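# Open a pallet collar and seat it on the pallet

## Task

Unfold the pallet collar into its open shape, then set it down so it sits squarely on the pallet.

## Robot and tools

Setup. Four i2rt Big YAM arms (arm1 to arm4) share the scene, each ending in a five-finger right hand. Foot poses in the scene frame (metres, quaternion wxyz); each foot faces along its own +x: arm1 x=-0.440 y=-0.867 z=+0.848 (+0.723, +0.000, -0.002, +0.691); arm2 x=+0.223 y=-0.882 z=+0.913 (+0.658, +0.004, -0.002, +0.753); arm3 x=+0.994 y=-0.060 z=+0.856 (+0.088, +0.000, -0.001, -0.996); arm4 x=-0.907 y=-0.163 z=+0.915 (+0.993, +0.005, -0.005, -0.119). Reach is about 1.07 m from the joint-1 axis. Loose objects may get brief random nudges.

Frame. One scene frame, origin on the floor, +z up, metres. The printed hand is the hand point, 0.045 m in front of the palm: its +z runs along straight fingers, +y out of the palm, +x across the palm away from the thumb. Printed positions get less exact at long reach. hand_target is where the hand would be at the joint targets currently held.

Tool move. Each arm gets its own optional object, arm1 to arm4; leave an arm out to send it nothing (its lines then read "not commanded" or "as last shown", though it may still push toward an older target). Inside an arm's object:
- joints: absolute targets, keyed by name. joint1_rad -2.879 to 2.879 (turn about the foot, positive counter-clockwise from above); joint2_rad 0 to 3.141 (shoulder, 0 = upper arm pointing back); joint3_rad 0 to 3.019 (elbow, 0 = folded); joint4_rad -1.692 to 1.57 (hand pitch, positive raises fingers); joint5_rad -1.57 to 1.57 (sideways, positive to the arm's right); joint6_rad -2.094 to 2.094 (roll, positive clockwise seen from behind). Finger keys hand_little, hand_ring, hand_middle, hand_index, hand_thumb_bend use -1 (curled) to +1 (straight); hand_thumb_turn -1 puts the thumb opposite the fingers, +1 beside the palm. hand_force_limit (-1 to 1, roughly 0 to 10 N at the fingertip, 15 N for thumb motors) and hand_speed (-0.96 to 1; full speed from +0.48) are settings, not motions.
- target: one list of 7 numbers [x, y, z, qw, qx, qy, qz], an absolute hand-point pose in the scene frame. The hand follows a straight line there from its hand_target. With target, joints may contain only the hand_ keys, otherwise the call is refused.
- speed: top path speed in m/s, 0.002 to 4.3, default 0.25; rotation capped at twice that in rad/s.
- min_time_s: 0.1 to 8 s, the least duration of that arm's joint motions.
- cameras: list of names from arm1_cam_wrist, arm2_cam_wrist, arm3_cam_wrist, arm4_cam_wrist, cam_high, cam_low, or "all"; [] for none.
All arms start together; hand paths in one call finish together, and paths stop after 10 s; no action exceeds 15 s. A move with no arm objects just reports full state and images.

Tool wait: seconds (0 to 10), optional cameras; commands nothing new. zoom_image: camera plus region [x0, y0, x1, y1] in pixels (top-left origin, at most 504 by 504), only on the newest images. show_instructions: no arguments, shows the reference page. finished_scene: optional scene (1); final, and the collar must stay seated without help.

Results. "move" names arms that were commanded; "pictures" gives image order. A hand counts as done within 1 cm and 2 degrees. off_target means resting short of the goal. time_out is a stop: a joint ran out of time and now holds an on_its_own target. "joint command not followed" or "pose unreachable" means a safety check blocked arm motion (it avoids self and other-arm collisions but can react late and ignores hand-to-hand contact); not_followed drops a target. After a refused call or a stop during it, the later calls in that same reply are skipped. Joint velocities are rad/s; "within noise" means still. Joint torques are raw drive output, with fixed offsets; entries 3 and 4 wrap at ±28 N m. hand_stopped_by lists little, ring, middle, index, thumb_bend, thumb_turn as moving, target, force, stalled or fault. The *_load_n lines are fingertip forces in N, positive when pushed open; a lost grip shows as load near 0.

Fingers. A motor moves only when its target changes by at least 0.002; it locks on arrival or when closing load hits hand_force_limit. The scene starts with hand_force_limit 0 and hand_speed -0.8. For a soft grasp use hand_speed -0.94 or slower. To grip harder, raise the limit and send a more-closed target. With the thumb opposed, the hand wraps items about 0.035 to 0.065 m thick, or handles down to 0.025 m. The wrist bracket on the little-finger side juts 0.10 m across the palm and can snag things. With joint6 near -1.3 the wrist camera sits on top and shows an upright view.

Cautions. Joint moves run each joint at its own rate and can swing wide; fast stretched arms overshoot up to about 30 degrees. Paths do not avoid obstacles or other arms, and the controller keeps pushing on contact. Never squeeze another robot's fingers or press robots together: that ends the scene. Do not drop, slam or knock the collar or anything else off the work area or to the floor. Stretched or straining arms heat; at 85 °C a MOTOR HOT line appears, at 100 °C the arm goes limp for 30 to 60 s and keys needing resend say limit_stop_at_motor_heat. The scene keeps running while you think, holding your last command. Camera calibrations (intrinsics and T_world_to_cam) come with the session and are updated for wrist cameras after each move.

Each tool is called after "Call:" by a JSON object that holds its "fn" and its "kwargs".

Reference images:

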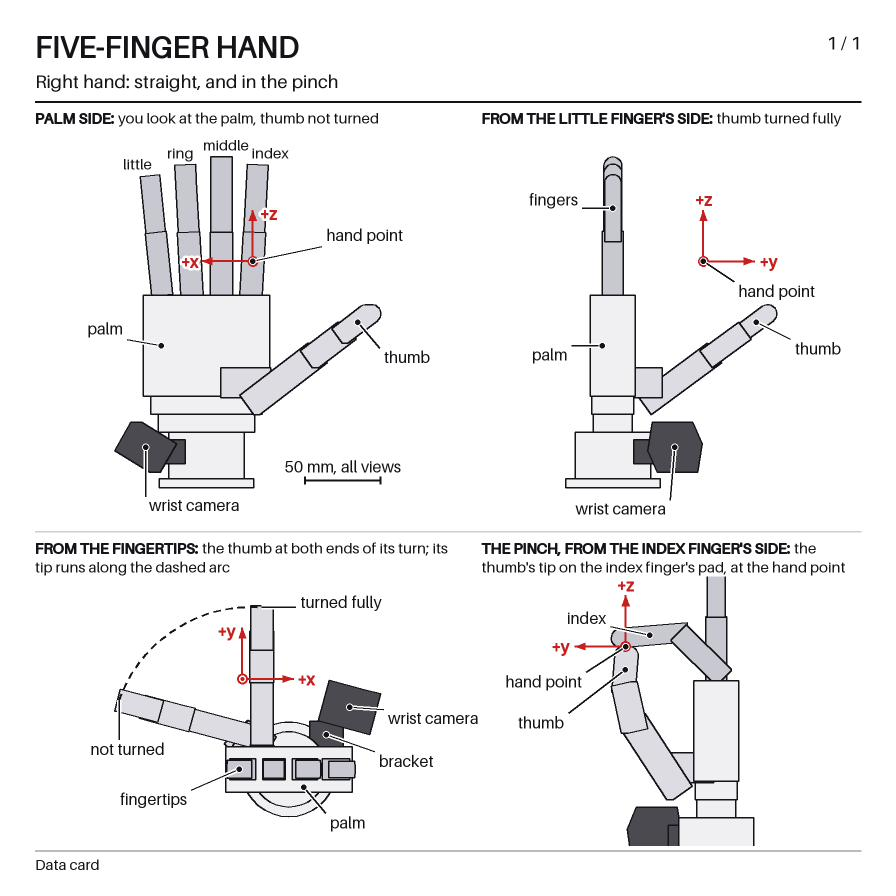

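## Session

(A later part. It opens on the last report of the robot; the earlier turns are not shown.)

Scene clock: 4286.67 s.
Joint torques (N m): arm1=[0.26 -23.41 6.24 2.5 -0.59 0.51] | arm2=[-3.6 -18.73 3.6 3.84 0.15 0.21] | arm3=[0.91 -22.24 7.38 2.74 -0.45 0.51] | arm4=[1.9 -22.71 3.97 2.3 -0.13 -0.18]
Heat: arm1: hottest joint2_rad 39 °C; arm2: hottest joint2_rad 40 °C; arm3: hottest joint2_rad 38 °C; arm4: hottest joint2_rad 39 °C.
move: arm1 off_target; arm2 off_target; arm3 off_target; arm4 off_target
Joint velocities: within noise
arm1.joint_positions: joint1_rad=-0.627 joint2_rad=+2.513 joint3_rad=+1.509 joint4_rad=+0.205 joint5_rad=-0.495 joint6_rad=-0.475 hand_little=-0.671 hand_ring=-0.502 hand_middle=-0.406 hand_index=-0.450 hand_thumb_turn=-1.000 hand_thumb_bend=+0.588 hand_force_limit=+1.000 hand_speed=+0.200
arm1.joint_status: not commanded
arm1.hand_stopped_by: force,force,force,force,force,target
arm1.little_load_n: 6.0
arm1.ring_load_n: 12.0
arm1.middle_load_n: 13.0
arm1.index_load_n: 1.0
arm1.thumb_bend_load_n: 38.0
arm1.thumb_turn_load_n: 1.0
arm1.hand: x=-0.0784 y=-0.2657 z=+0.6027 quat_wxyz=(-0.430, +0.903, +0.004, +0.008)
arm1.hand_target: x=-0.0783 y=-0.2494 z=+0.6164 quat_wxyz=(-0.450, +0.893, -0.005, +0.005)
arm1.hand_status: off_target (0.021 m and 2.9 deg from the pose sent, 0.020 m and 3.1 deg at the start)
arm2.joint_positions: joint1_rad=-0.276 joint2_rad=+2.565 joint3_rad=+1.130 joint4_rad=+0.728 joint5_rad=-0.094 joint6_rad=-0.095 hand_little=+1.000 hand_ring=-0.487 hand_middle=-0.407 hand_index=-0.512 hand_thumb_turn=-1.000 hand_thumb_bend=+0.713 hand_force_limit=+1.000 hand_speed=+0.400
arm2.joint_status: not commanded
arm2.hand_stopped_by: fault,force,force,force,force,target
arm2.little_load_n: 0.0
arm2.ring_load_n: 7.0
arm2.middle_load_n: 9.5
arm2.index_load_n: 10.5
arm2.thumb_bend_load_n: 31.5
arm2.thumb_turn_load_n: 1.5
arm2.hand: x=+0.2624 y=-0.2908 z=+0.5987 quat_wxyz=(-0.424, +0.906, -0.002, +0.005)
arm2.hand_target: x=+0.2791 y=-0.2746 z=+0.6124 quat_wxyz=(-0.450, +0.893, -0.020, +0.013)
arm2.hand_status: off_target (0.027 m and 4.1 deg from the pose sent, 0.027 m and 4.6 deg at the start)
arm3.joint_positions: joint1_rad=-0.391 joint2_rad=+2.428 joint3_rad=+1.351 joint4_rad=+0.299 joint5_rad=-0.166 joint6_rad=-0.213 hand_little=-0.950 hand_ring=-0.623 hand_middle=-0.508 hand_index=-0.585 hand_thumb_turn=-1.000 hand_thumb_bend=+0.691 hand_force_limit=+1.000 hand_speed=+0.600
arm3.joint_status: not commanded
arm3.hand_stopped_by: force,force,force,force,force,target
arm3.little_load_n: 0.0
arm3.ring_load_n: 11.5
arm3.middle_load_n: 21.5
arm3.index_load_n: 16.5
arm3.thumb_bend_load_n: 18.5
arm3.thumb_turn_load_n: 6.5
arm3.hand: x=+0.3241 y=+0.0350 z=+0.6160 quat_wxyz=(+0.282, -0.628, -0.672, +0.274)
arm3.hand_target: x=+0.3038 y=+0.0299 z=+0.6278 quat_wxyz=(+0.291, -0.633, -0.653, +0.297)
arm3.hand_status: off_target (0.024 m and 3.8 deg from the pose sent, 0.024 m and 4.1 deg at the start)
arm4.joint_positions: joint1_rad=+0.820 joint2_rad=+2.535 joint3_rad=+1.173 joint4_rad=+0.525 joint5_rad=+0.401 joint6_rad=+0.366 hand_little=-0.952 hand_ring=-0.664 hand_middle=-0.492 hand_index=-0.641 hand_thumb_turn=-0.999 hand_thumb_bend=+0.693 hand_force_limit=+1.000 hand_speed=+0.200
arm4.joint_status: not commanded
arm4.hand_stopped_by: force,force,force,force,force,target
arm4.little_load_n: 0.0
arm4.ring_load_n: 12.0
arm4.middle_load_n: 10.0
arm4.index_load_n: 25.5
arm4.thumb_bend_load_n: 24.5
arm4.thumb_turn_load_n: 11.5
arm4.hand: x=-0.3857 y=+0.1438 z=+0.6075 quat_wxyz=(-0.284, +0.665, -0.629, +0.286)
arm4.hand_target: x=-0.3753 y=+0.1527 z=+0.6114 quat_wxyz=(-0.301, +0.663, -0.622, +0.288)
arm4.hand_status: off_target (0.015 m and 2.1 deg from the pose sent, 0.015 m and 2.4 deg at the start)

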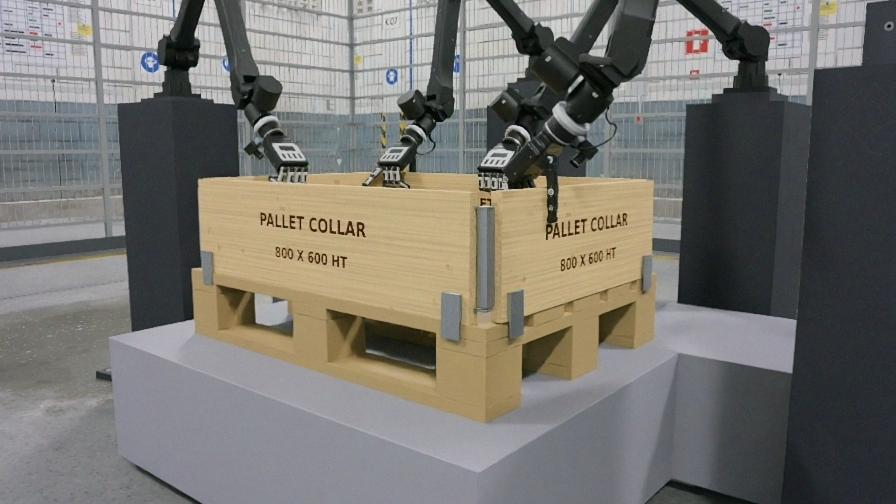

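Call:
{"fn": "move", "kwargs": {"arm1": {"target": [-0.0780, -0.2570, 0.6060, -0.443, 0.895, -0.003, 0.007], "speed": 0.03}, "arm2": {"target": [0.2750, -0.2810, 0.6030, -0.443, 0.895, -0.014, 0.010], "speed": 0.03}, "arm3": {"target": [0.3090, 0.0310, 0.6180, 0.2900, -0.6330, -0.6560, 0.2930], "speed": 0.03}, "arm4": {"target": [-0.3790, 0.1510, 0.6050, 0.2970, -0.6629, 0.6240, -0.2880], "speed": 0.03}, "cameras": ["cam_low", "cam_high"]}}

Call:
{"fn": "zoom_image", "kwargs": {"camera": "cam_high", "region": [330, 150, 550, 390]}}

Scene clock: 4291.60 s.
Joint torques (N m): arm1=[-0.09 -21.77 5.86 2.43 -0.48 0.3] | arm2=[-3.37 -17.67 3.55 3.66 0.05 0.14] | arm3=[0.73 -20.42 7.16 2.76 -0.43 0.36] | arm4=[1.85 -21.95 4 2.19 -0.02 -0.13]
Heat: arm1: hottest joint2_rad 39 °C; arm2: hottest joint2_rad 40 °C; arm3: hottest joint2_rad 38 °C; arm4: hottest joint2_rad 39 °C.
move: arm1 done; arm2 off_target; arm3 off_target; arm4 done
Joint velocities: within noise
arm1.joint_positions: joint1_rad=-0.628 joint2_rad=+2.515 joint3_rad=+1.509 joint4_rad=+0.205 joint5_rad=-0.496 joint6_rad=-0.475 hand_little=-0.671 hand_ring=-0.502 hand_middle=-0.406 hand_index=-0.450 hand_thumb_turn=-1.000 hand_thumb_bend=+0.588 hand_force_limit=+1.000 hand_speed=+0.200
arm1.joint_status: not commanded
arm1.hand_stopped_by: force,force,force,force,force,target
arm1.little_load_n: 5.5
arm1.ring_load_n: 11.5
arm1.middle_load_n: 12.5
arm1.index_load_n: 1.0
arm1.thumb_bend_load_n: 38.0
arm1.thumb_turn_load_n: 1.0
arm1.hand: x=-0.0783 y=-0.2663 z=+0.6020 quat_wxyz=(-0.430, +0.903, +0.004, +0.008)
arm1.hand_target: x=-0.0781 y=-0.2572 z=+0.6062 quat_wxyz=(-0.443, +0.896, -0.003, +0.007)
arm1.hand_status: done (0.010 m and 1.9 deg from the pose sent, 0.009 m and 1.9 deg at the start)
arm2.joint_positions: joint1_rad=-0.277 joint2_rad=+2.566 joint3_rad=+1.130 joint4_rad=+0.730 joint5_rad=-0.098 joint6_rad=-0.095 hand_little=+1.000 hand_ring=-0.487 hand_middle=-0.407 hand_index=-0.512 hand_thumb_turn=-1.000 hand_thumb_bend=+0.713 hand_force_limit=+1.000 hand_speed=+0.400
arm2.joint_status: not commanded
arm2.hand_stopped_by: fault,force,force,force,force,target
arm2.little_load_n: 0.0
arm2.ring_load_n: 6.0
arm2.middle_load_n: 8.5
arm2.index_load_n: 10.5
arm2.thumb_bend_load_n: 31.5
arm2.thumb_turn_load_n: 1.5
arm2.hand: x=+0.2622 y=-0.2909 z=+0.5986 quat_wxyz=(-0.425, +0.905, -0.002, +0.003)
arm2.hand_target: x=+0.2751 y=-0.2813 z=+0.6034 quat_wxyz=(-0.443, +0.896, -0.014, +0.010)
arm2.hand_status: off_target (0.017 m and 2.9 deg from the pose sent, 0.017 m and 2.9 deg at the start)
arm3.joint_positions: joint1_rad=-0.391 joint2_rad=+2.429 joint3_rad=+1.348 joint4_rad=+0.307 joint5_rad=-0.166 joint6_rad=-0.213 hand_little=-0.950 hand_ring=-0.623 hand_middle=-0.508 hand_index=-0.585 hand_thumb_turn=-1.000 hand_thumb_bend=+0.691 hand_force_limit=+1.000 hand_speed=+0.600
arm3.joint_status: not commanded
arm3.hand_stopped_by: force,force,force,force,force,target
arm3.little_load_n: 0.0
arm3.ring_load_n: 11.0
arm3.middle_load_n: 20.5
arm3.index_load_n: 16.0
arm3.thumb_bend_load_n: 18.5
arm3.thumb_turn_load_n: 6.5
arm3.hand: x=+0.3244 y=+0.0349 z=+0.6154 quat_wxyz=(+0.283, -0.627, -0.671, +0.274)
arm3.hand_target: x=+0.3096 y=+0.0309 z=+0.6184 quat_wxyz=(+0.289, -0.632, -0.656, +0.293)
arm3.hand_status: off_target (0.016 m and 2.9 deg from the pose sent, 0.016 m and 3.1 deg at the start)
arm4.joint_positions: joint1_rad=+0.820 joint2_rad=+2.539 joint3_rad=+1.173 joint4_rad=+0.532 joint5_rad=+0.404 joint6_rad=+0.366 hand_little=-0.952 hand_ring=-0.664 hand_middle=-0.492 hand_index=-0.641 hand_thumb_turn=-0.999 hand_thumb_bend=+0.693 hand_force_limit=+1.000 hand_speed=+0.200
arm4.joint_status: not commanded
arm4.hand_stopped_by: force,force,force,force,force,target
arm4.little_load_n: 0.0
arm4.ring_load_n: 11.5
arm4.middle_load_n: 9.5
arm4.index_load_n: 25.5
arm4.thumb_bend_load_n: 24.5
arm4.thumb_turn_load_n: 11.5
arm4.hand: x=-0.3858 y=+0.1434 z=+0.6060 quat_wxyz=(-0.285, +0.664, -0.629, +0.287)
arm4.hand_target: x=-0.3794 y=+0.1509 z=+0.6052 quat_wxyz=(-0.297, +0.663, -0.624, +0.288)
arm4.hand_status: done (0.010 m and 1.5 deg from the pose sent, 0.010 m and 1.6 deg at the start)
pictures: cam_high, cam_low

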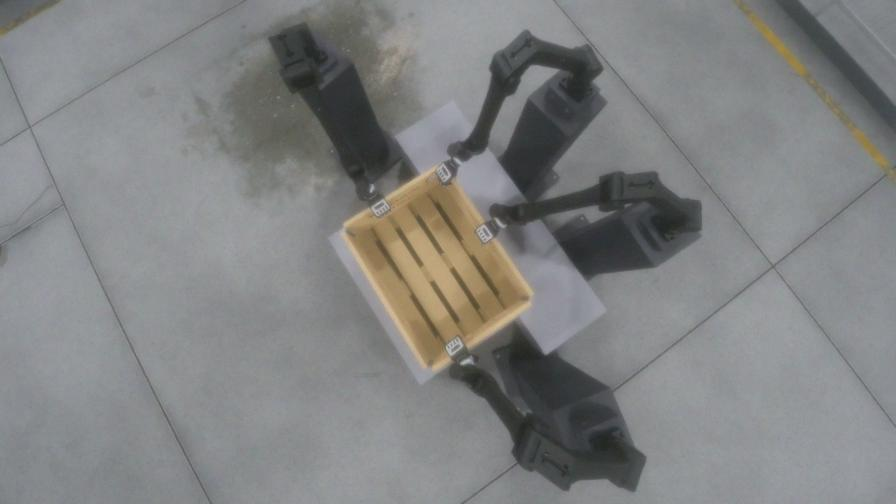

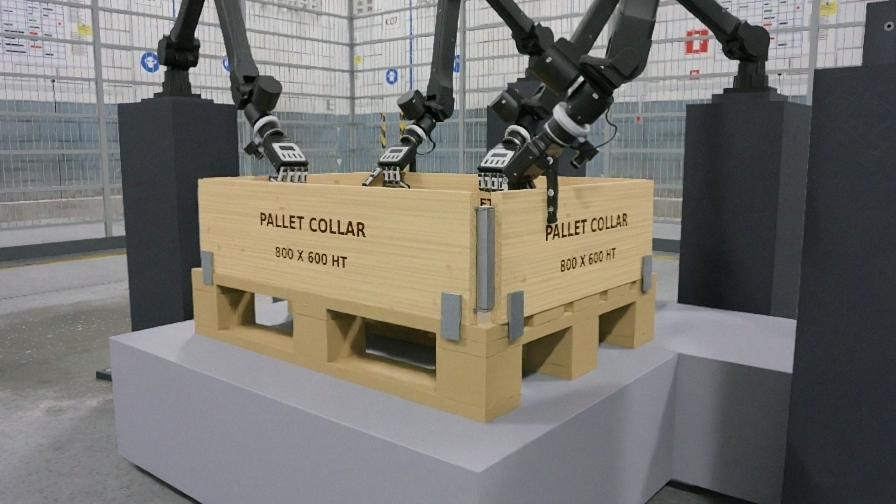

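Scaled by 2.100 from the camera's image (finer frame: 1280x720).

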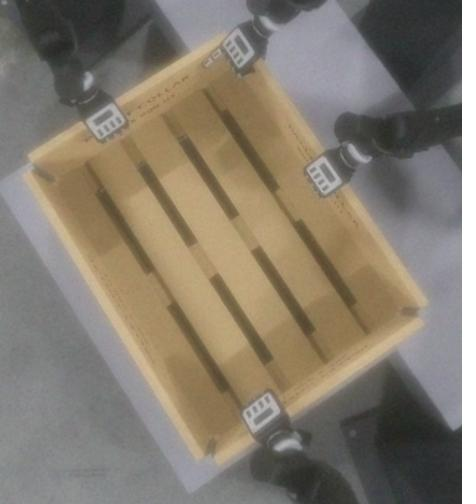

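Call:
{"fn": "move", "kwargs": {"arm1": {"joints": {"hand_speed": -0.4, "hand_thumb_bend": 1.0, "hand_little": 0.3, "hand_ring": 0.3, "hand_middle": 0.3, "hand_index": 0.3}}, "arm3": {"joints": {"hand_speed": -0.4, "hand_thumb_bend": 1.0, "hand_little": 0.3, "hand_ring": 0.3, "hand_middle": 0.3, "hand_index": 0.3}}, "cameras": ["cam_low", "arm1_cam_wrist", "arm3_cam_wrist"]}}

Scene clock: 4298.73 s.
Joint torques (N m): arm1=[0.15 -22.24 6.49 1.88 -0.32 0.1] | arm2=[-3.25 -17.61 3.58 3.51 0.07 0.13] | arm3=[1.32 -21.42 7.51 2.24 -0.32 0.16] | arm4=[2.2 -21.77 4 2.11 -0.04 -0.14]
Heat: arm1: hottest joint2_rad 39 °C; arm2: hottest joint2_rad 40 °C; arm3: hottest joint2_rad 38 °C; arm4: hottest joint2_rad 39 °C.
move: arm1 done; arm3 done
Joint velocities: within noise
arm1.joint_positions: joint1_rad=-0.630 joint2_rad=+2.516 joint3_rad=+1.501 joint4_rad=+0.221 joint5_rad=-0.499 joint6_rad=-0.457 hand_little=+0.300 hand_ring=+0.300 hand_middle=+0.300 hand_index=+0.300 hand_thumb_turn=-1.000 hand_thumb_bend=+1.000 hand_force_limit=+1.000 hand_speed=-0.400
arm1.joint_status: all done
arm1.hand_stopped_by: target,target,target,target,target,target
arm1.little_load_n: 0.0
arm1.ring_load_n: 0.0
arm1.middle_load_n: 0.0
arm1.index_load_n: 0.0
arm1.thumb_bend_load_n: 0.0
arm1.thumb_turn_load_n: 0.0
arm1.hand: x=-0.0791 y=-0.2677 z=+0.6008 quat_wxyz=(-0.433, +0.901, -0.004, +0.005)
arm1.hand_target: x=-0.0782 y=-0.2572 z=+0.6061 quat_wxyz=(-0.443, +0.896, -0.003, +0.007)
arm1.hand_status: not commanded
arm2, arm4: as last shown
arm2.joint_positions: joint1_rad=-0.277 joint2_rad=+2.567 joint3_rad=+1.130 joint4_rad=+0.731 joint5_rad=-0.099 joint6_rad=-0.095 hand_little=+1.000 hand_ring=-0.487 hand_middle=-0.407 hand_index=-0.512 hand_thumb_turn=-1.000 hand_thumb_bend=+0.713 hand_force_limit=+1.000 hand_speed=+0.400
arm2.middle_load_n: 9.0
arm2.thumb_bend_load_n: 32.0
arm2.hand: x=+0.2622 y=-0.2908 z=+0.5985 quat_wxyz=(-0.425, +0.905, -0.002, +0.003)
arm3.joint_positions: joint1_rad=-0.392 joint2_rad=+2.431 joint3_rad=+1.345 joint4_rad=+0.321 joint5_rad=-0.170 joint6_rad=-0.187 hand_little=+0.300 hand_ring=+0.300 hand_middle=+0.300 hand_index=+0.300 hand_thumb_turn=-1.000 hand_thumb_bend=+1.000 hand_force_limit=+1.000 hand_speed=-0.400
arm3.joint_status: all done
arm3.hand_stopped_by: target,target,target,target,target,target
arm3.little_load_n: 0.0
arm3.ring_load_n: 0.0
arm3.middle_load_n: 0.0
arm3.index_load_n: 0.0
arm3.thumb_bend_load_n: 0.0
arm3.thumb_turn_load_n: -0.5
arm3.hand: x=+0.3235 y=+0.0332 z=+0.6158 quat_wxyz=(+0.282, -0.634, -0.663, +0.282)
arm3.hand_target: x=+0.3097 y=+0.0310 z=+0.6184 quat_wxyz=(+0.289, -0.632, -0.656, +0.293)
arm3.hand_status: not commanded
arm4.thumb_bend_load_n: 25.0
arm4.hand_target: x=-0.3794 y=+0.1509 z=+0.6051 quat_wxyz=(-0.297, +0.663, -0.624, +0.288)
pictures: arm1_cam_wrist, arm3_cam_wrist, cam_low
arm1_cam_wrist: T_world_to_cam=[[0.26298, -0.56327, -0.78331, 0.3459], [-0.82426, -0.55312, 0.12102, -0.28592], [-0.50143, 0.61383, -0.60974, 0.60908]] pos_world=[-0.02123, -0.33719, 0.67693]
arm3_cam_wrist: T_world_to_cam=[[0.64638, 0.35343, -0.67623, 0.1902], [0.60826, -0.77375, 0.17702, -0.28658], [-0.46067, -0.52575, -0.71511, 0.72246]] pos_world=[0.38419, 0.09086, 0.69598]

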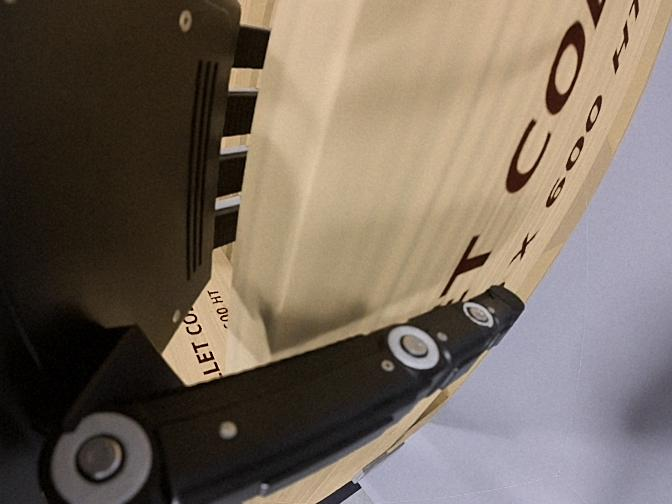

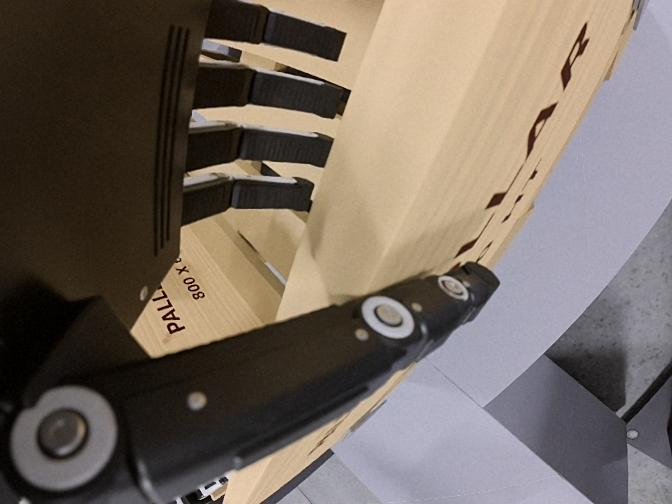

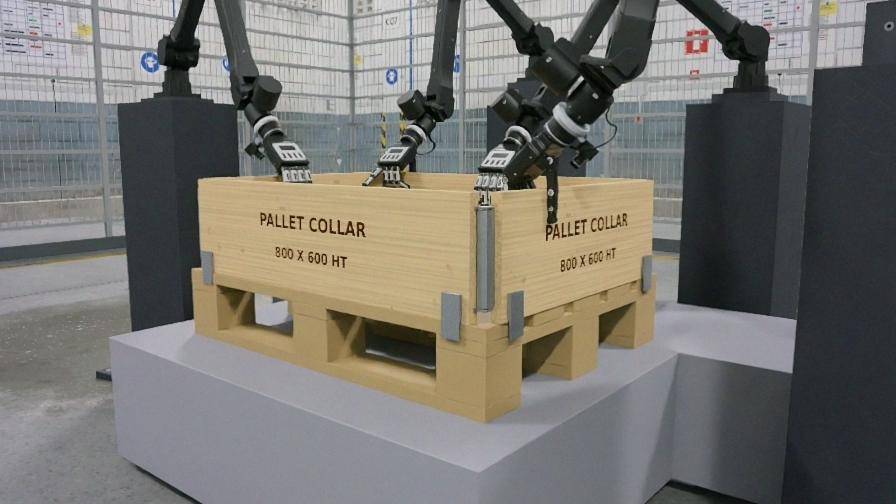

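Call:
{"fn": "move", "kwargs": {"arm2": {"joints": {"hand_speed": -0.4, "hand_thumb_bend": 1.0, "hand_ring": 0.3, "hand_middle": 0.3, "hand_index": 0.3}}, "arm4": {"joints": {"hand_speed": -0.4, "hand_thumb_bend": 1.0, "hand_little": 0.3, "hand_ring": 0.3, "hand_middle": 0.3, "hand_index": 0.3}}, "cameras": ["cam_low", "arm2_cam_wrist", "arm4_cam_wrist"]}}

Scene clock: 4303.30 s.
Joint torques (N m): arm1=[0.09 -22.01 6.5 1.87 -0.36 0.1] | arm2=[-2.55 -18.02 3.81 2.99 0.09 0.11] | arm3=[0.67 -21.19 7.38 2.02 -0.32 0.16] | arm4=[1.67 -22.07 4.05 2.11 0.32 -0.11]
Heat: arm1: hottest joint2_rad 39 °C; arm2: hottest joint2_rad 39 °C; arm3: hottest joint2_rad 38 °C; arm4: hottest joint2_rad 38 °C.
move: arm2 done; arm4 done
Joint velocities: within noise
arm1, arm3: as last shown
arm2.joint_positions: joint1_rad=-0.285 joint2_rad=+2.572 joint3_rad=+1.126 joint4_rad=+0.746 joint5_rad=-0.099 joint6_rad=-0.094 hand_little=+1.000 hand_ring=+0.300 hand_middle=+0.300 hand_index=+0.300 hand_thumb_turn=-1.000 hand_thumb_bend=+1.000 hand_force_limit=+1.000 hand_speed=-0.400
arm2.joint_status: all done
arm2.hand_stopped_by: fault,target,target,target,target,target
arm2.little_load_n: -1.0
arm2.ring_load_n: 0.0
arm2.middle_load_n: 0.0
arm2.index_load_n: 0.0
arm2.thumb_bend_load_n: 0.0
arm2.thumb_turn_load_n: 0.0
arm2.hand: x=+0.2670 y=-0.2928 z=+0.5969 quat_wxyz=(-0.427, +0.904, -0.006, +0.005)
arm2.hand_target: x=+0.2749 y=-0.2815 z=+0.6033 quat_wxyz=(-0.443, +0.896, -0.014, +0.010)
arm2.hand_status: not commanded
arm3.joint_positions: joint1_rad=-0.392 joint2_rad=+2.431 joint3_rad=+1.345 joint4_rad=+0.321 joint5_rad=-0.170 joint6_rad=-0.186 hand_little=+0.300 hand_ring=+0.300 hand_middle=+0.300 hand_index=+0.300 hand_thumb_turn=-1.000 hand_thumb_bend=+1.000 hand_force_limit=+1.000 hand_speed=-0.400
arm3.hand: x=+0.3234 y=+0.0331 z=+0.6158 quat_wxyz=(+0.282, -0.634, -0.662, +0.282)
arm3.hand_target: x=+0.3097 y=+0.0310 z=+0.6184 quat_wxyz=(+0.289, -0.633, -0.656, +0.293)
arm4.joint_positions: joint1_rad=+0.825 joint2_rad=+2.539 joint3_rad=+1.173 joint4_rad=+0.534 joint5_rad=+0.396 joint6_rad=+0.365 hand_little=+0.300 hand_ring=+0.300 hand_middle=+0.300 hand_index=+0.300 hand_thumb_turn=-1.000 hand_thumb_bend=+1.000 hand_force_limit=+1.000 hand_speed=-0.400
arm4.joint_status: all done
arm4.hand_stopped_by: target,target,target,target,target,target
arm4.little_load_n: 0.0
arm4.ring_load_n: 0.0
arm4.middle_load_n: 0.0
arm4.index_load_n: 0.0
arm4.thumb_bend_load_n: 0.0
arm4.thumb_turn_load_n: 0.0
arm4.hand: x=-0.3882 y=+0.1473 z=+0.6057 quat_wxyz=(-0.287, +0.667, -0.627, +0.283)
arm4.hand_target: x=-0.3793 y=+0.1508 z=+0.6052 quat_wxyz=(-0.297, +0.663, -0.624, +0.288)
arm4.hand_status: not commanded
pictures: arm2_cam_wrist, arm4_cam_wrist, cam_low
arm2_cam_wrist: T_world_to_cam=[[0.25708, -0.62249, -0.7392, 0.18788], [-0.84726, -0.51309, 0.13742, -0.00391], [-0.46482, 0.59097, -0.65932, 0.80632]] pos_world=[0.32318, -0.36156, 0.67104]
arm4_cam_wrist: T_world_to_cam=[[-0.63535, -0.34204, -0.69235, 0.21911], [-0.57193, 0.81083, 0.12427, -0.41537], [0.51887, 0.47493, -0.71078, 0.67571]] pos_world=[-0.44895, 0.09083, 0.6836]

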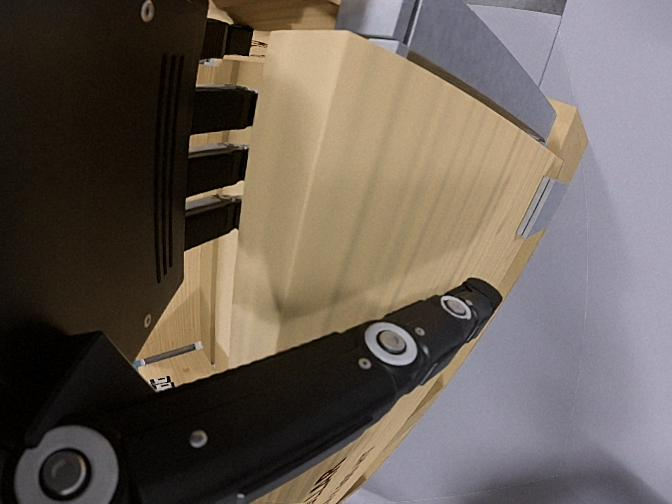

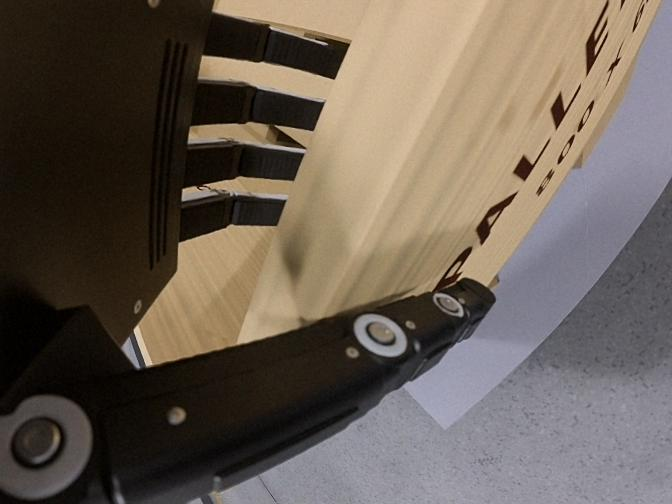

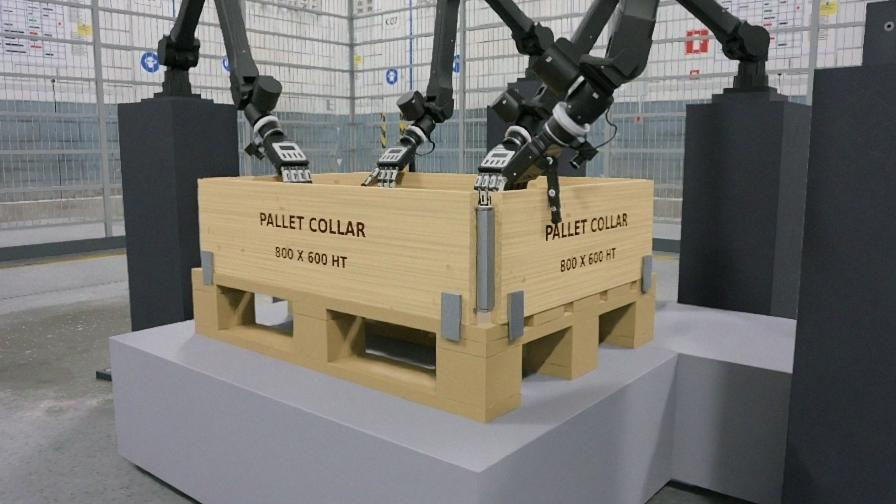

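Call:
{"fn": "move", "kwargs": {"arm1": {"target": [-0.0782, -0.2572, 0.6660, -0.443, 0.895, -0.003, 0.007], "speed": 0.1}, "arm2": {"target": [0.2749, -0.2815, 0.6630, -0.443, 0.895, -0.014, 0.010], "speed": 0.1}, "arm3": {"target": [0.3097, 0.0310, 0.6780, 0.2900, -0.6330, -0.6560, 0.2930], "speed": 0.1}, "arm4": {"target": [-0.3793, 0.1508, 0.6650, 0.2970, -0.6629, 0.6240, -0.2880], "speed": 0.1}, "cameras": ["all"]}}

Scene clock: 4318.90 s.
Joint torques (N m): arm1=[0.15 -24.47 5.93 1.01 -0.31 0.12] | arm2=[-2.2 -19.31 3.02 1.65 -0.04 0.13] | arm3=[1.55 -23.59 5.79 1.52 -0.22 0.19] | arm4=[1.49 -23.77 2.41 0.87 0.3 -0.11]
Heat: arm1: hottest joint2_rad 38 °C; arm2: hottest joint2_rad 39 °C; arm3: hottest joint2_rad 38 °C; arm4: hottest joint2_rad 38 °C.
move: arm1 off_target; arm2 done; arm3 off_target; arm4 done
Joint velocities: within noise
arm1.joint_positions: joint1_rad=-0.630 joint2_rad=+2.417 joint3_rad=+1.461 joint4_rad=+0.165 joint5_rad=-0.499 joint6_rad=-0.456 hand_little=+0.300 hand_ring=+0.300 hand_middle=+0.300 hand_index=+0.300 hand_thumb_turn=-1.000 hand_thumb_bend=+1.000 hand_force_limit=+1.000 hand_speed=-0.400
arm1.joint_status: not commanded
arm1.hand_stopped_by: target,target,target,target,target,target
arm1.little_load_n: 0.0
arm1.ring_load_n: 0.0
arm1.middle_load_n: 0.0
arm1.index_load_n: 0.0
arm1.thumb_bend_load_n: 0.0
arm1.thumb_turn_load_n: 0.0
arm1.hand: x=-0.0785 y=-0.2668 z=+0.6474 quat_wxyz=(-0.434, +0.901, -0.004, +0.006)
arm1.hand_target: x=-0.0783 y=-0.2571 z=+0.6659 quat_wxyz=(-0.444, +0.896, -0.003, +0.007)
arm1.hand_status: off_target (0.021 m and 1.2 deg from the pose sent, 0.066 m and 1.3 deg at the start)
arm2.joint_positions: joint1_rad=-0.288 joint2_rad=+2.430 joint3_rad=+1.060 joint4_rad=+0.707 joint5_rad=-0.095 joint6_rad=-0.094 hand_little=+1.000 hand_ring=+0.300 hand_middle=+0.300 hand_index=+0.300 hand_thumb_turn=-1.000 hand_thumb_bend=+1.000 hand_force_limit=+1.000 hand_speed=-0.400
arm2.joint_status: not commanded
arm2.hand_stopped_by: fault,target,target,target,target,target
arm2.little_load_n: 0.0
arm2.ring_load_n: 0.0
arm2.middle_load_n: 0.0
arm2.index_load_n: 0.0
arm2.thumb_bend_load_n: 0.0
arm2.thumb_turn_load_n: 0.0
arm2.hand: x=+0.2712 y=-0.2811 z=+0.6569 quat_wxyz=(-0.444, +0.896, -0.006, +0.010)
arm2.hand_target: x=+0.2749 y=-0.2815 z=+0.6628 quat_wxyz=(-0.444, +0.896, -0.014, +0.010)
arm2.hand_status: done (0.007 m and 0.9 deg from the pose sent, 0.067 m and 2.3 deg at the start)
arm3.joint_positions: joint1_rad=-0.392 joint2_rad=+2.331 joint3_rad=+1.323 joint4_rad=+0.258 joint5_rad=-0.170 joint6_rad=-0.184 hand_little=+0.300 hand_ring=+0.300 hand_middle=+0.300 hand_index=+0.300 hand_thumb_turn=-1.000 hand_thumb_bend=+1.000 hand_force_limit=+1.000 hand_speed=-0.400
arm3.joint_status: not commanded
arm3.hand_stopped_by: target,target,target,target,target,target
arm3.little_load_n: 0.0
arm3.ring_load_n: 0.0
arm3.middle_load_n: 0.0
arm3.index_load_n: 0.0
arm3.thumb_bend_load_n: 0.0
arm3.thumb_turn_load_n: 0.0
arm3.hand: x=+0.3155 y=+0.0348 z=+0.6650 quat_wxyz=(+0.287, -0.632, -0.660, +0.286)
arm3.hand_target: x=+0.3097 y=+0.0310 z=+0.6779 quat_wxyz=(+0.290, -0.633, -0.656, +0.293)
arm3.hand_status: off_target (0.015 m and 1.0 deg from the pose sent, 0.064 m and 1.7 deg at the start)
arm4.joint_positions: joint1_rad=+0.825 joint2_rad=+2.406 joint3_rad=+1.124 joint4_rad=+0.494 joint5_rad=+0.396 joint6_rad=+0.364 hand_little=+0.300 hand_ring=+0.300 hand_middle=+0.300 hand_index=+0.300 hand_thumb_turn=-1.000 hand_thumb_bend=+1.000 hand_force_limit=+1.000 hand_speed=-0.400
arm4.joint_status: not commanded
arm4.hand_stopped_by: target,target,target,target,target,target
arm4.little_load_n: 0.0
arm4.ring_load_n: 0.0
arm4.middle_load_n: 0.0
arm4.index_load_n: 0.0
arm4.thumb_bend_load_n: 0.0
arm4.thumb_turn_load_n: 0.0
arm4.hand: x=-0.3745 y=+0.1563 z=+0.6661 quat_wxyz=(-0.307, +0.658, -0.624, +0.288)
arm4.hand_target: x=-0.3794 y=+0.1507 z=+0.6649 quat_wxyz=(-0.297, +0.663, -0.624, +0.288)
arm4.hand_status: done (0.007 m and 1.3 deg from the pose sent, 0.060 m and 1.3 deg at the start)
pictures: arm1_cam_wrist, arm2_cam_wrist, arm3_cam_wrist, arm4_cam_wrist, cam_high, cam_low
arm1_cam_wrist: T_world_to_cam=[[0.26322, -0.56139, -0.78458, 0.38414], [-0.82487, -0.55272, 0.11874, -0.28898], [-0.50031, 0.61591, -0.60856, 0.63713]] pos_world=[-0.02073, -0.33649, 0.72343]
arm2_cam_wrist: T_world_to_cam=[[0.25977, -0.59611, -0.75972, 0.25868], [-0.85091, -0.51329, 0.1118, 0.01507], [-0.45659, 0.61741, -0.64057, 0.83387]] pos_world=[0.32637, -0.3529, 0.72899]
arm3_cam_wrist: T_world_to_cam=[[0.63703, 0.35302, -0.68525, 0.23705], [0.60954, -0.77487, 0.16746, -0.28326], [-0.47187, -0.52436, -0.70879, 0.75412]] pos_world=[0.3775, 0.09226, 0.74438]
arm4_cam_wrist: T_world_to_cam=[[-0.60889, -0.32534, -0.72347, 0.30077], [-0.57691, 0.80759, 0.12237, -0.42235], [0.54445, 0.49189, -0.67943, 0.69332]] pos_world=[-0.43799, 0.0979, 0.74034]

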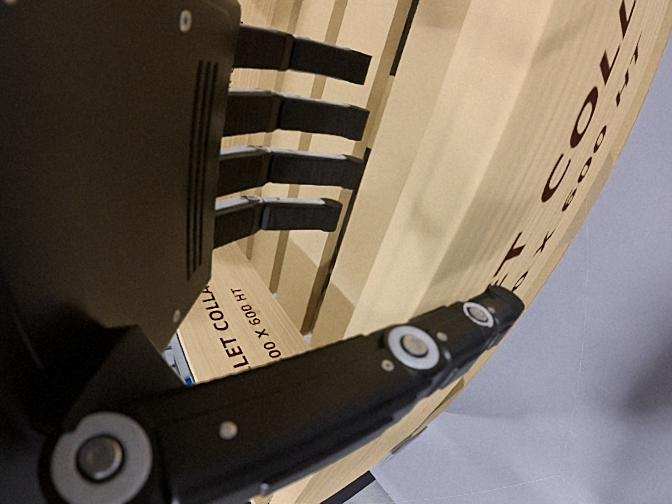

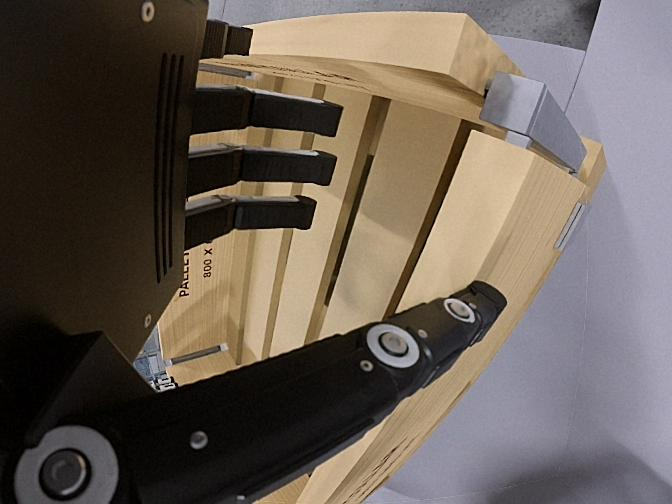

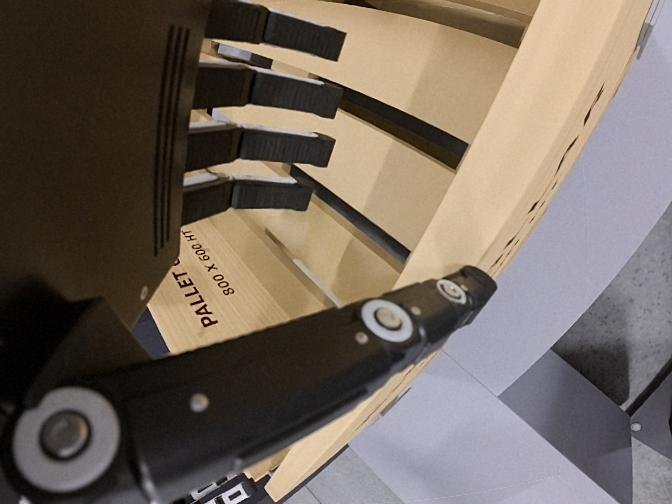

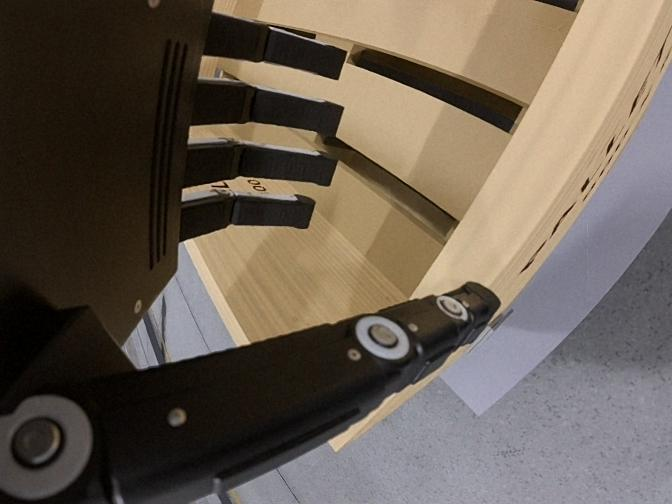

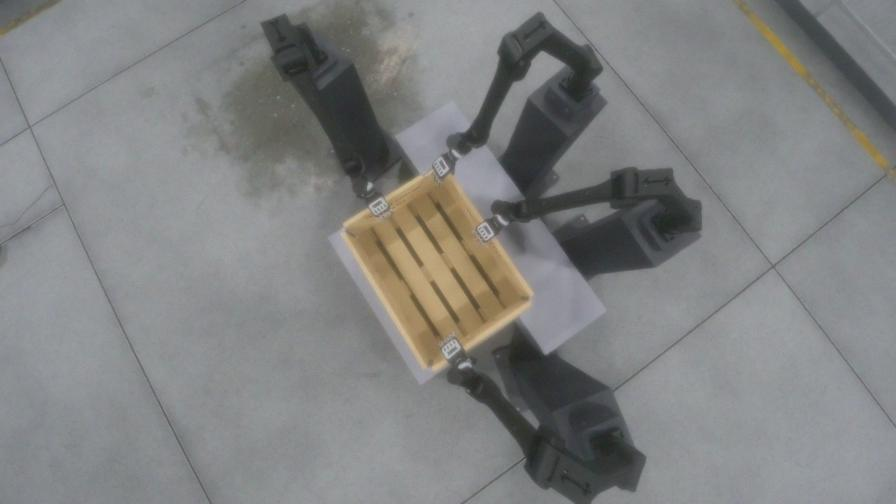

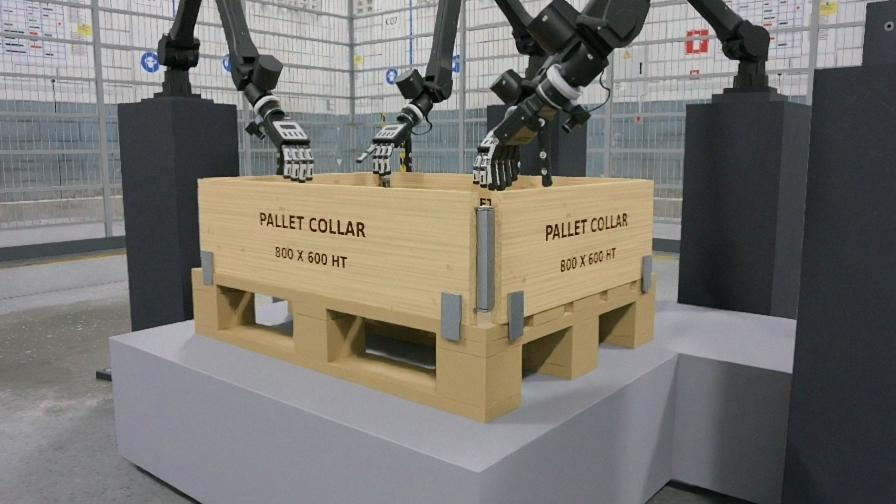

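Call:
{"fn": "move", "kwargs": {"arm1": {"target": [-0.0782, -0.2572, 0.8000, -0.443, 0.895, -0.003, 0.007], "speed": 0.15}, "arm2": {"target": [0.2749, -0.2815, 0.8000, -0.443, 0.895, -0.014, 0.010], "speed": 0.15}, "arm3": {"target": [0.3097, 0.0310, 0.8000, 0.2900, -0.6330, -0.6560, 0.2930], "speed": 0.15}, "arm4": {"target": [-0.3793, 0.1508, 0.8000, 0.2970, -0.6629, 0.6240, -0.2880], "speed": 0.15}, "cameras": ["cam_high", "cam_low"]}}

Scene clock: 4325.00 s.
Joint torques (N m): arm1=[0.03 -24.12 7.42 1.11 -0.32 0.11] | arm2=[-2.32 -17.26 4.96 1.52 -0.02 0.14] | arm3=[0.67 -22.71 7.64 1.31 -0.21 0.17] | arm4=[1.67 -21.54 4.01 0.85 0.32 -0.12]
Heat: arm1: hottest joint2_rad 39 °C; arm2: hottest joint2_rad 39 °C; arm3: hottest joint2_rad 38 °C; arm4: hottest joint2_rad 37 °C.
move: arm1 off_target; arm2 done; arm3 off_target; arm4 off_target
Joint velocities: within noise
arm1.joint_positions: joint1_rad=-0.630 joint2_rad=+2.166 joint3_rad=+1.433 joint4_rad=-0.062 joint5_rad=-0.499 joint6_rad=-0.455 hand_little=+0.300 hand_ring=+0.300 hand_middle=+0.300 hand_index=+0.300 hand_thumb_turn=-1.000 hand_thumb_bend=+1.000 hand_force_limit=+1.000 hand_speed=-0.400
arm1.joint_status: not commanded
arm1.hand_stopped_by: target,target,target,target,target,target
arm1.little_load_n: 0.0
arm1.ring_load_n: 0.0
arm1.middle_load_n: 0.0
arm1.index_load_n: 0.0
arm1.thumb_bend_load_n: 0.0
arm1.thumb_turn_load_n: 0.0
arm1.hand: x=-0.0772 y=-0.2650 z=+0.7785 quat_wxyz=(-0.433, +0.901, -0.005, +0.004)
arm1.hand_target: x=-0.0784 y=-0.2573 z=+0.7996 quat_wxyz=(-0.443, +0.896, -0.003, +0.007)
arm1.hand_status: off_target (0.023 m and 1.4 deg from the pose sent, 0.153 m and 1.2 deg at the start)
arm2.joint_positions: joint1_rad=-0.288 joint2_rad=+2.059 joint3_rad=+0.958 joint4_rad=+0.445 joint5_rad=-0.094 joint6_rad=-0.094 hand_little=+1.000 hand_ring=+0.300 hand_middle=+0.300 hand_index=+0.300 hand_thumb_turn=-1.000 hand_thumb_bend=+1.000 hand_force_limit=+1.000 hand_speed=-0.400
arm2.joint_status: not commanded
arm2.hand_stopped_by: fault,target,target,target,target,target
arm2.little_load_n: 0.0
arm2.ring_load_n: 0.0
arm2.middle_load_n: 0.0
arm2.index_load_n: 0.0
arm2.thumb_bend_load_n: 0.0
arm2.thumb_turn_load_n: 0.0
arm2.hand: x=+0.2727 y=-0.2779 z=+0.7985 quat_wxyz=(-0.447, +0.895, -0.007, +0.010)
arm2.hand_target: x=+0.2749 y=-0.2815 z=+0.7999 quat_wxyz=(-0.443, +0.896, -0.014, +0.010)
arm2.hand_status: done (0.004 m and 0.9 deg from the pose sent, 0.143 m and 0.9 deg at the start)
arm3.joint_positions: joint1_rad=-0.392 joint2_rad=+2.082 joint3_rad=+1.301 joint4_rad=+0.033 joint5_rad=-0.170 joint6_rad=-0.184 hand_little=+0.300 hand_ring=+0.300 hand_middle=+0.300 hand_index=+0.300 hand_thumb_turn=-1.000 hand_thumb_bend=+1.000 hand_force_limit=+1.000 hand_speed=-0.400
arm3.joint_status: not commanded
arm3.hand_stopped_by: target,target,target,target,target,target
arm3.little_load_n: 0.0
arm3.ring_load_n: 0.0
arm3.middle_load_n: 0.0
arm3.index_load_n: 0.0
arm3.thumb_bend_load_n: 0.0
arm3.thumb_turn_load_n: 0.0
arm3.hand: x=+0.3133 y=+0.0355 z=+0.7890 quat_wxyz=(+0.288, -0.632, -0.660, +0.286)
arm3.hand_target: x=+0.3097 y=+0.0310 z=+0.8000 quat_wxyz=(+0.290, -0.633, -0.656, +0.293)
arm3.hand_status: off_target (0.012 m and 0.9 deg from the pose sent, 0.135 m and 1.0 deg at the start)
arm4.joint_positions: joint1_rad=+0.825 joint2_rad=+2.061 joint3_rad=+1.044 joint4_rad=+0.238 joint5_rad=+0.396 joint6_rad=+0.364 hand_little=+0.300 hand_ring=+0.300 hand_middle=+0.300 hand_index=+0.300 hand_thumb_turn=-1.000 hand_thumb_bend=+1.000 hand_force_limit=+1.000 hand_speed=-0.400
arm4.joint_status: not commanded
arm4.hand_stopped_by: target,target,target,target,target,target
arm4.little_load_n: 0.0
arm4.ring_load_n: 0.0
arm4.middle_load_n: 0.0
arm4.index_load_n: 0.0
arm4.thumb_bend_load_n: 0.0
arm4.thumb_turn_load_n: 0.0
arm4.hand: x=-0.3711 y=+0.1583 z=+0.8068 quat_wxyz=(-0.311, +0.656, -0.624, +0.289)
arm4.hand_target: x=-0.3792 y=+0.1509 z=+0.8001 quat_wxyz=(-0.297, +0.663, -0.624, +0.288)
arm4.hand_status: off_target (0.013 m and 1.7 deg from the pose sent, 0.134 m and 1.3 deg at the start)

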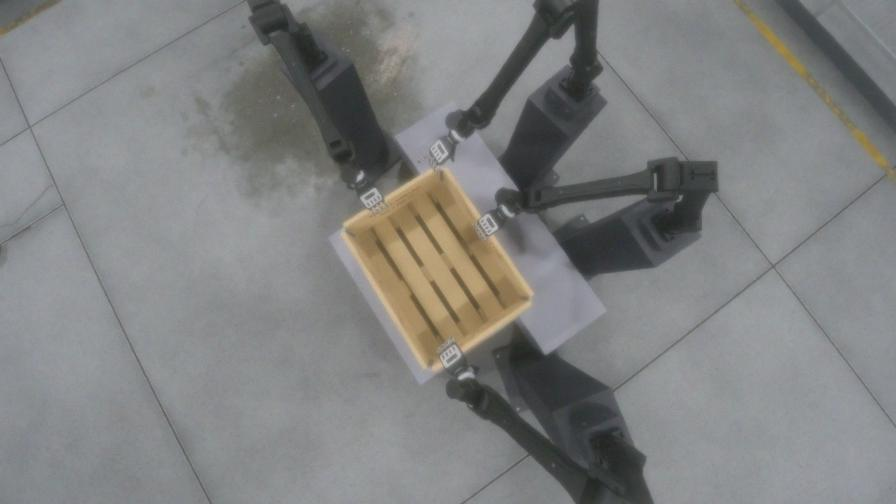

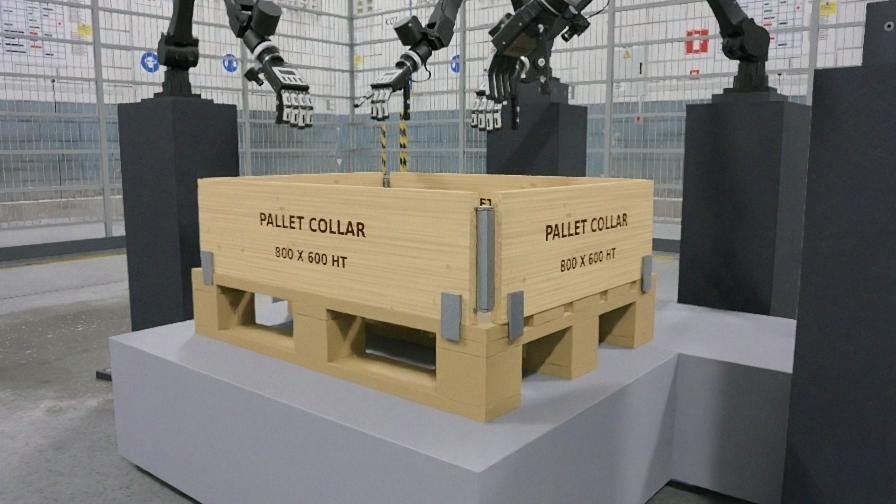

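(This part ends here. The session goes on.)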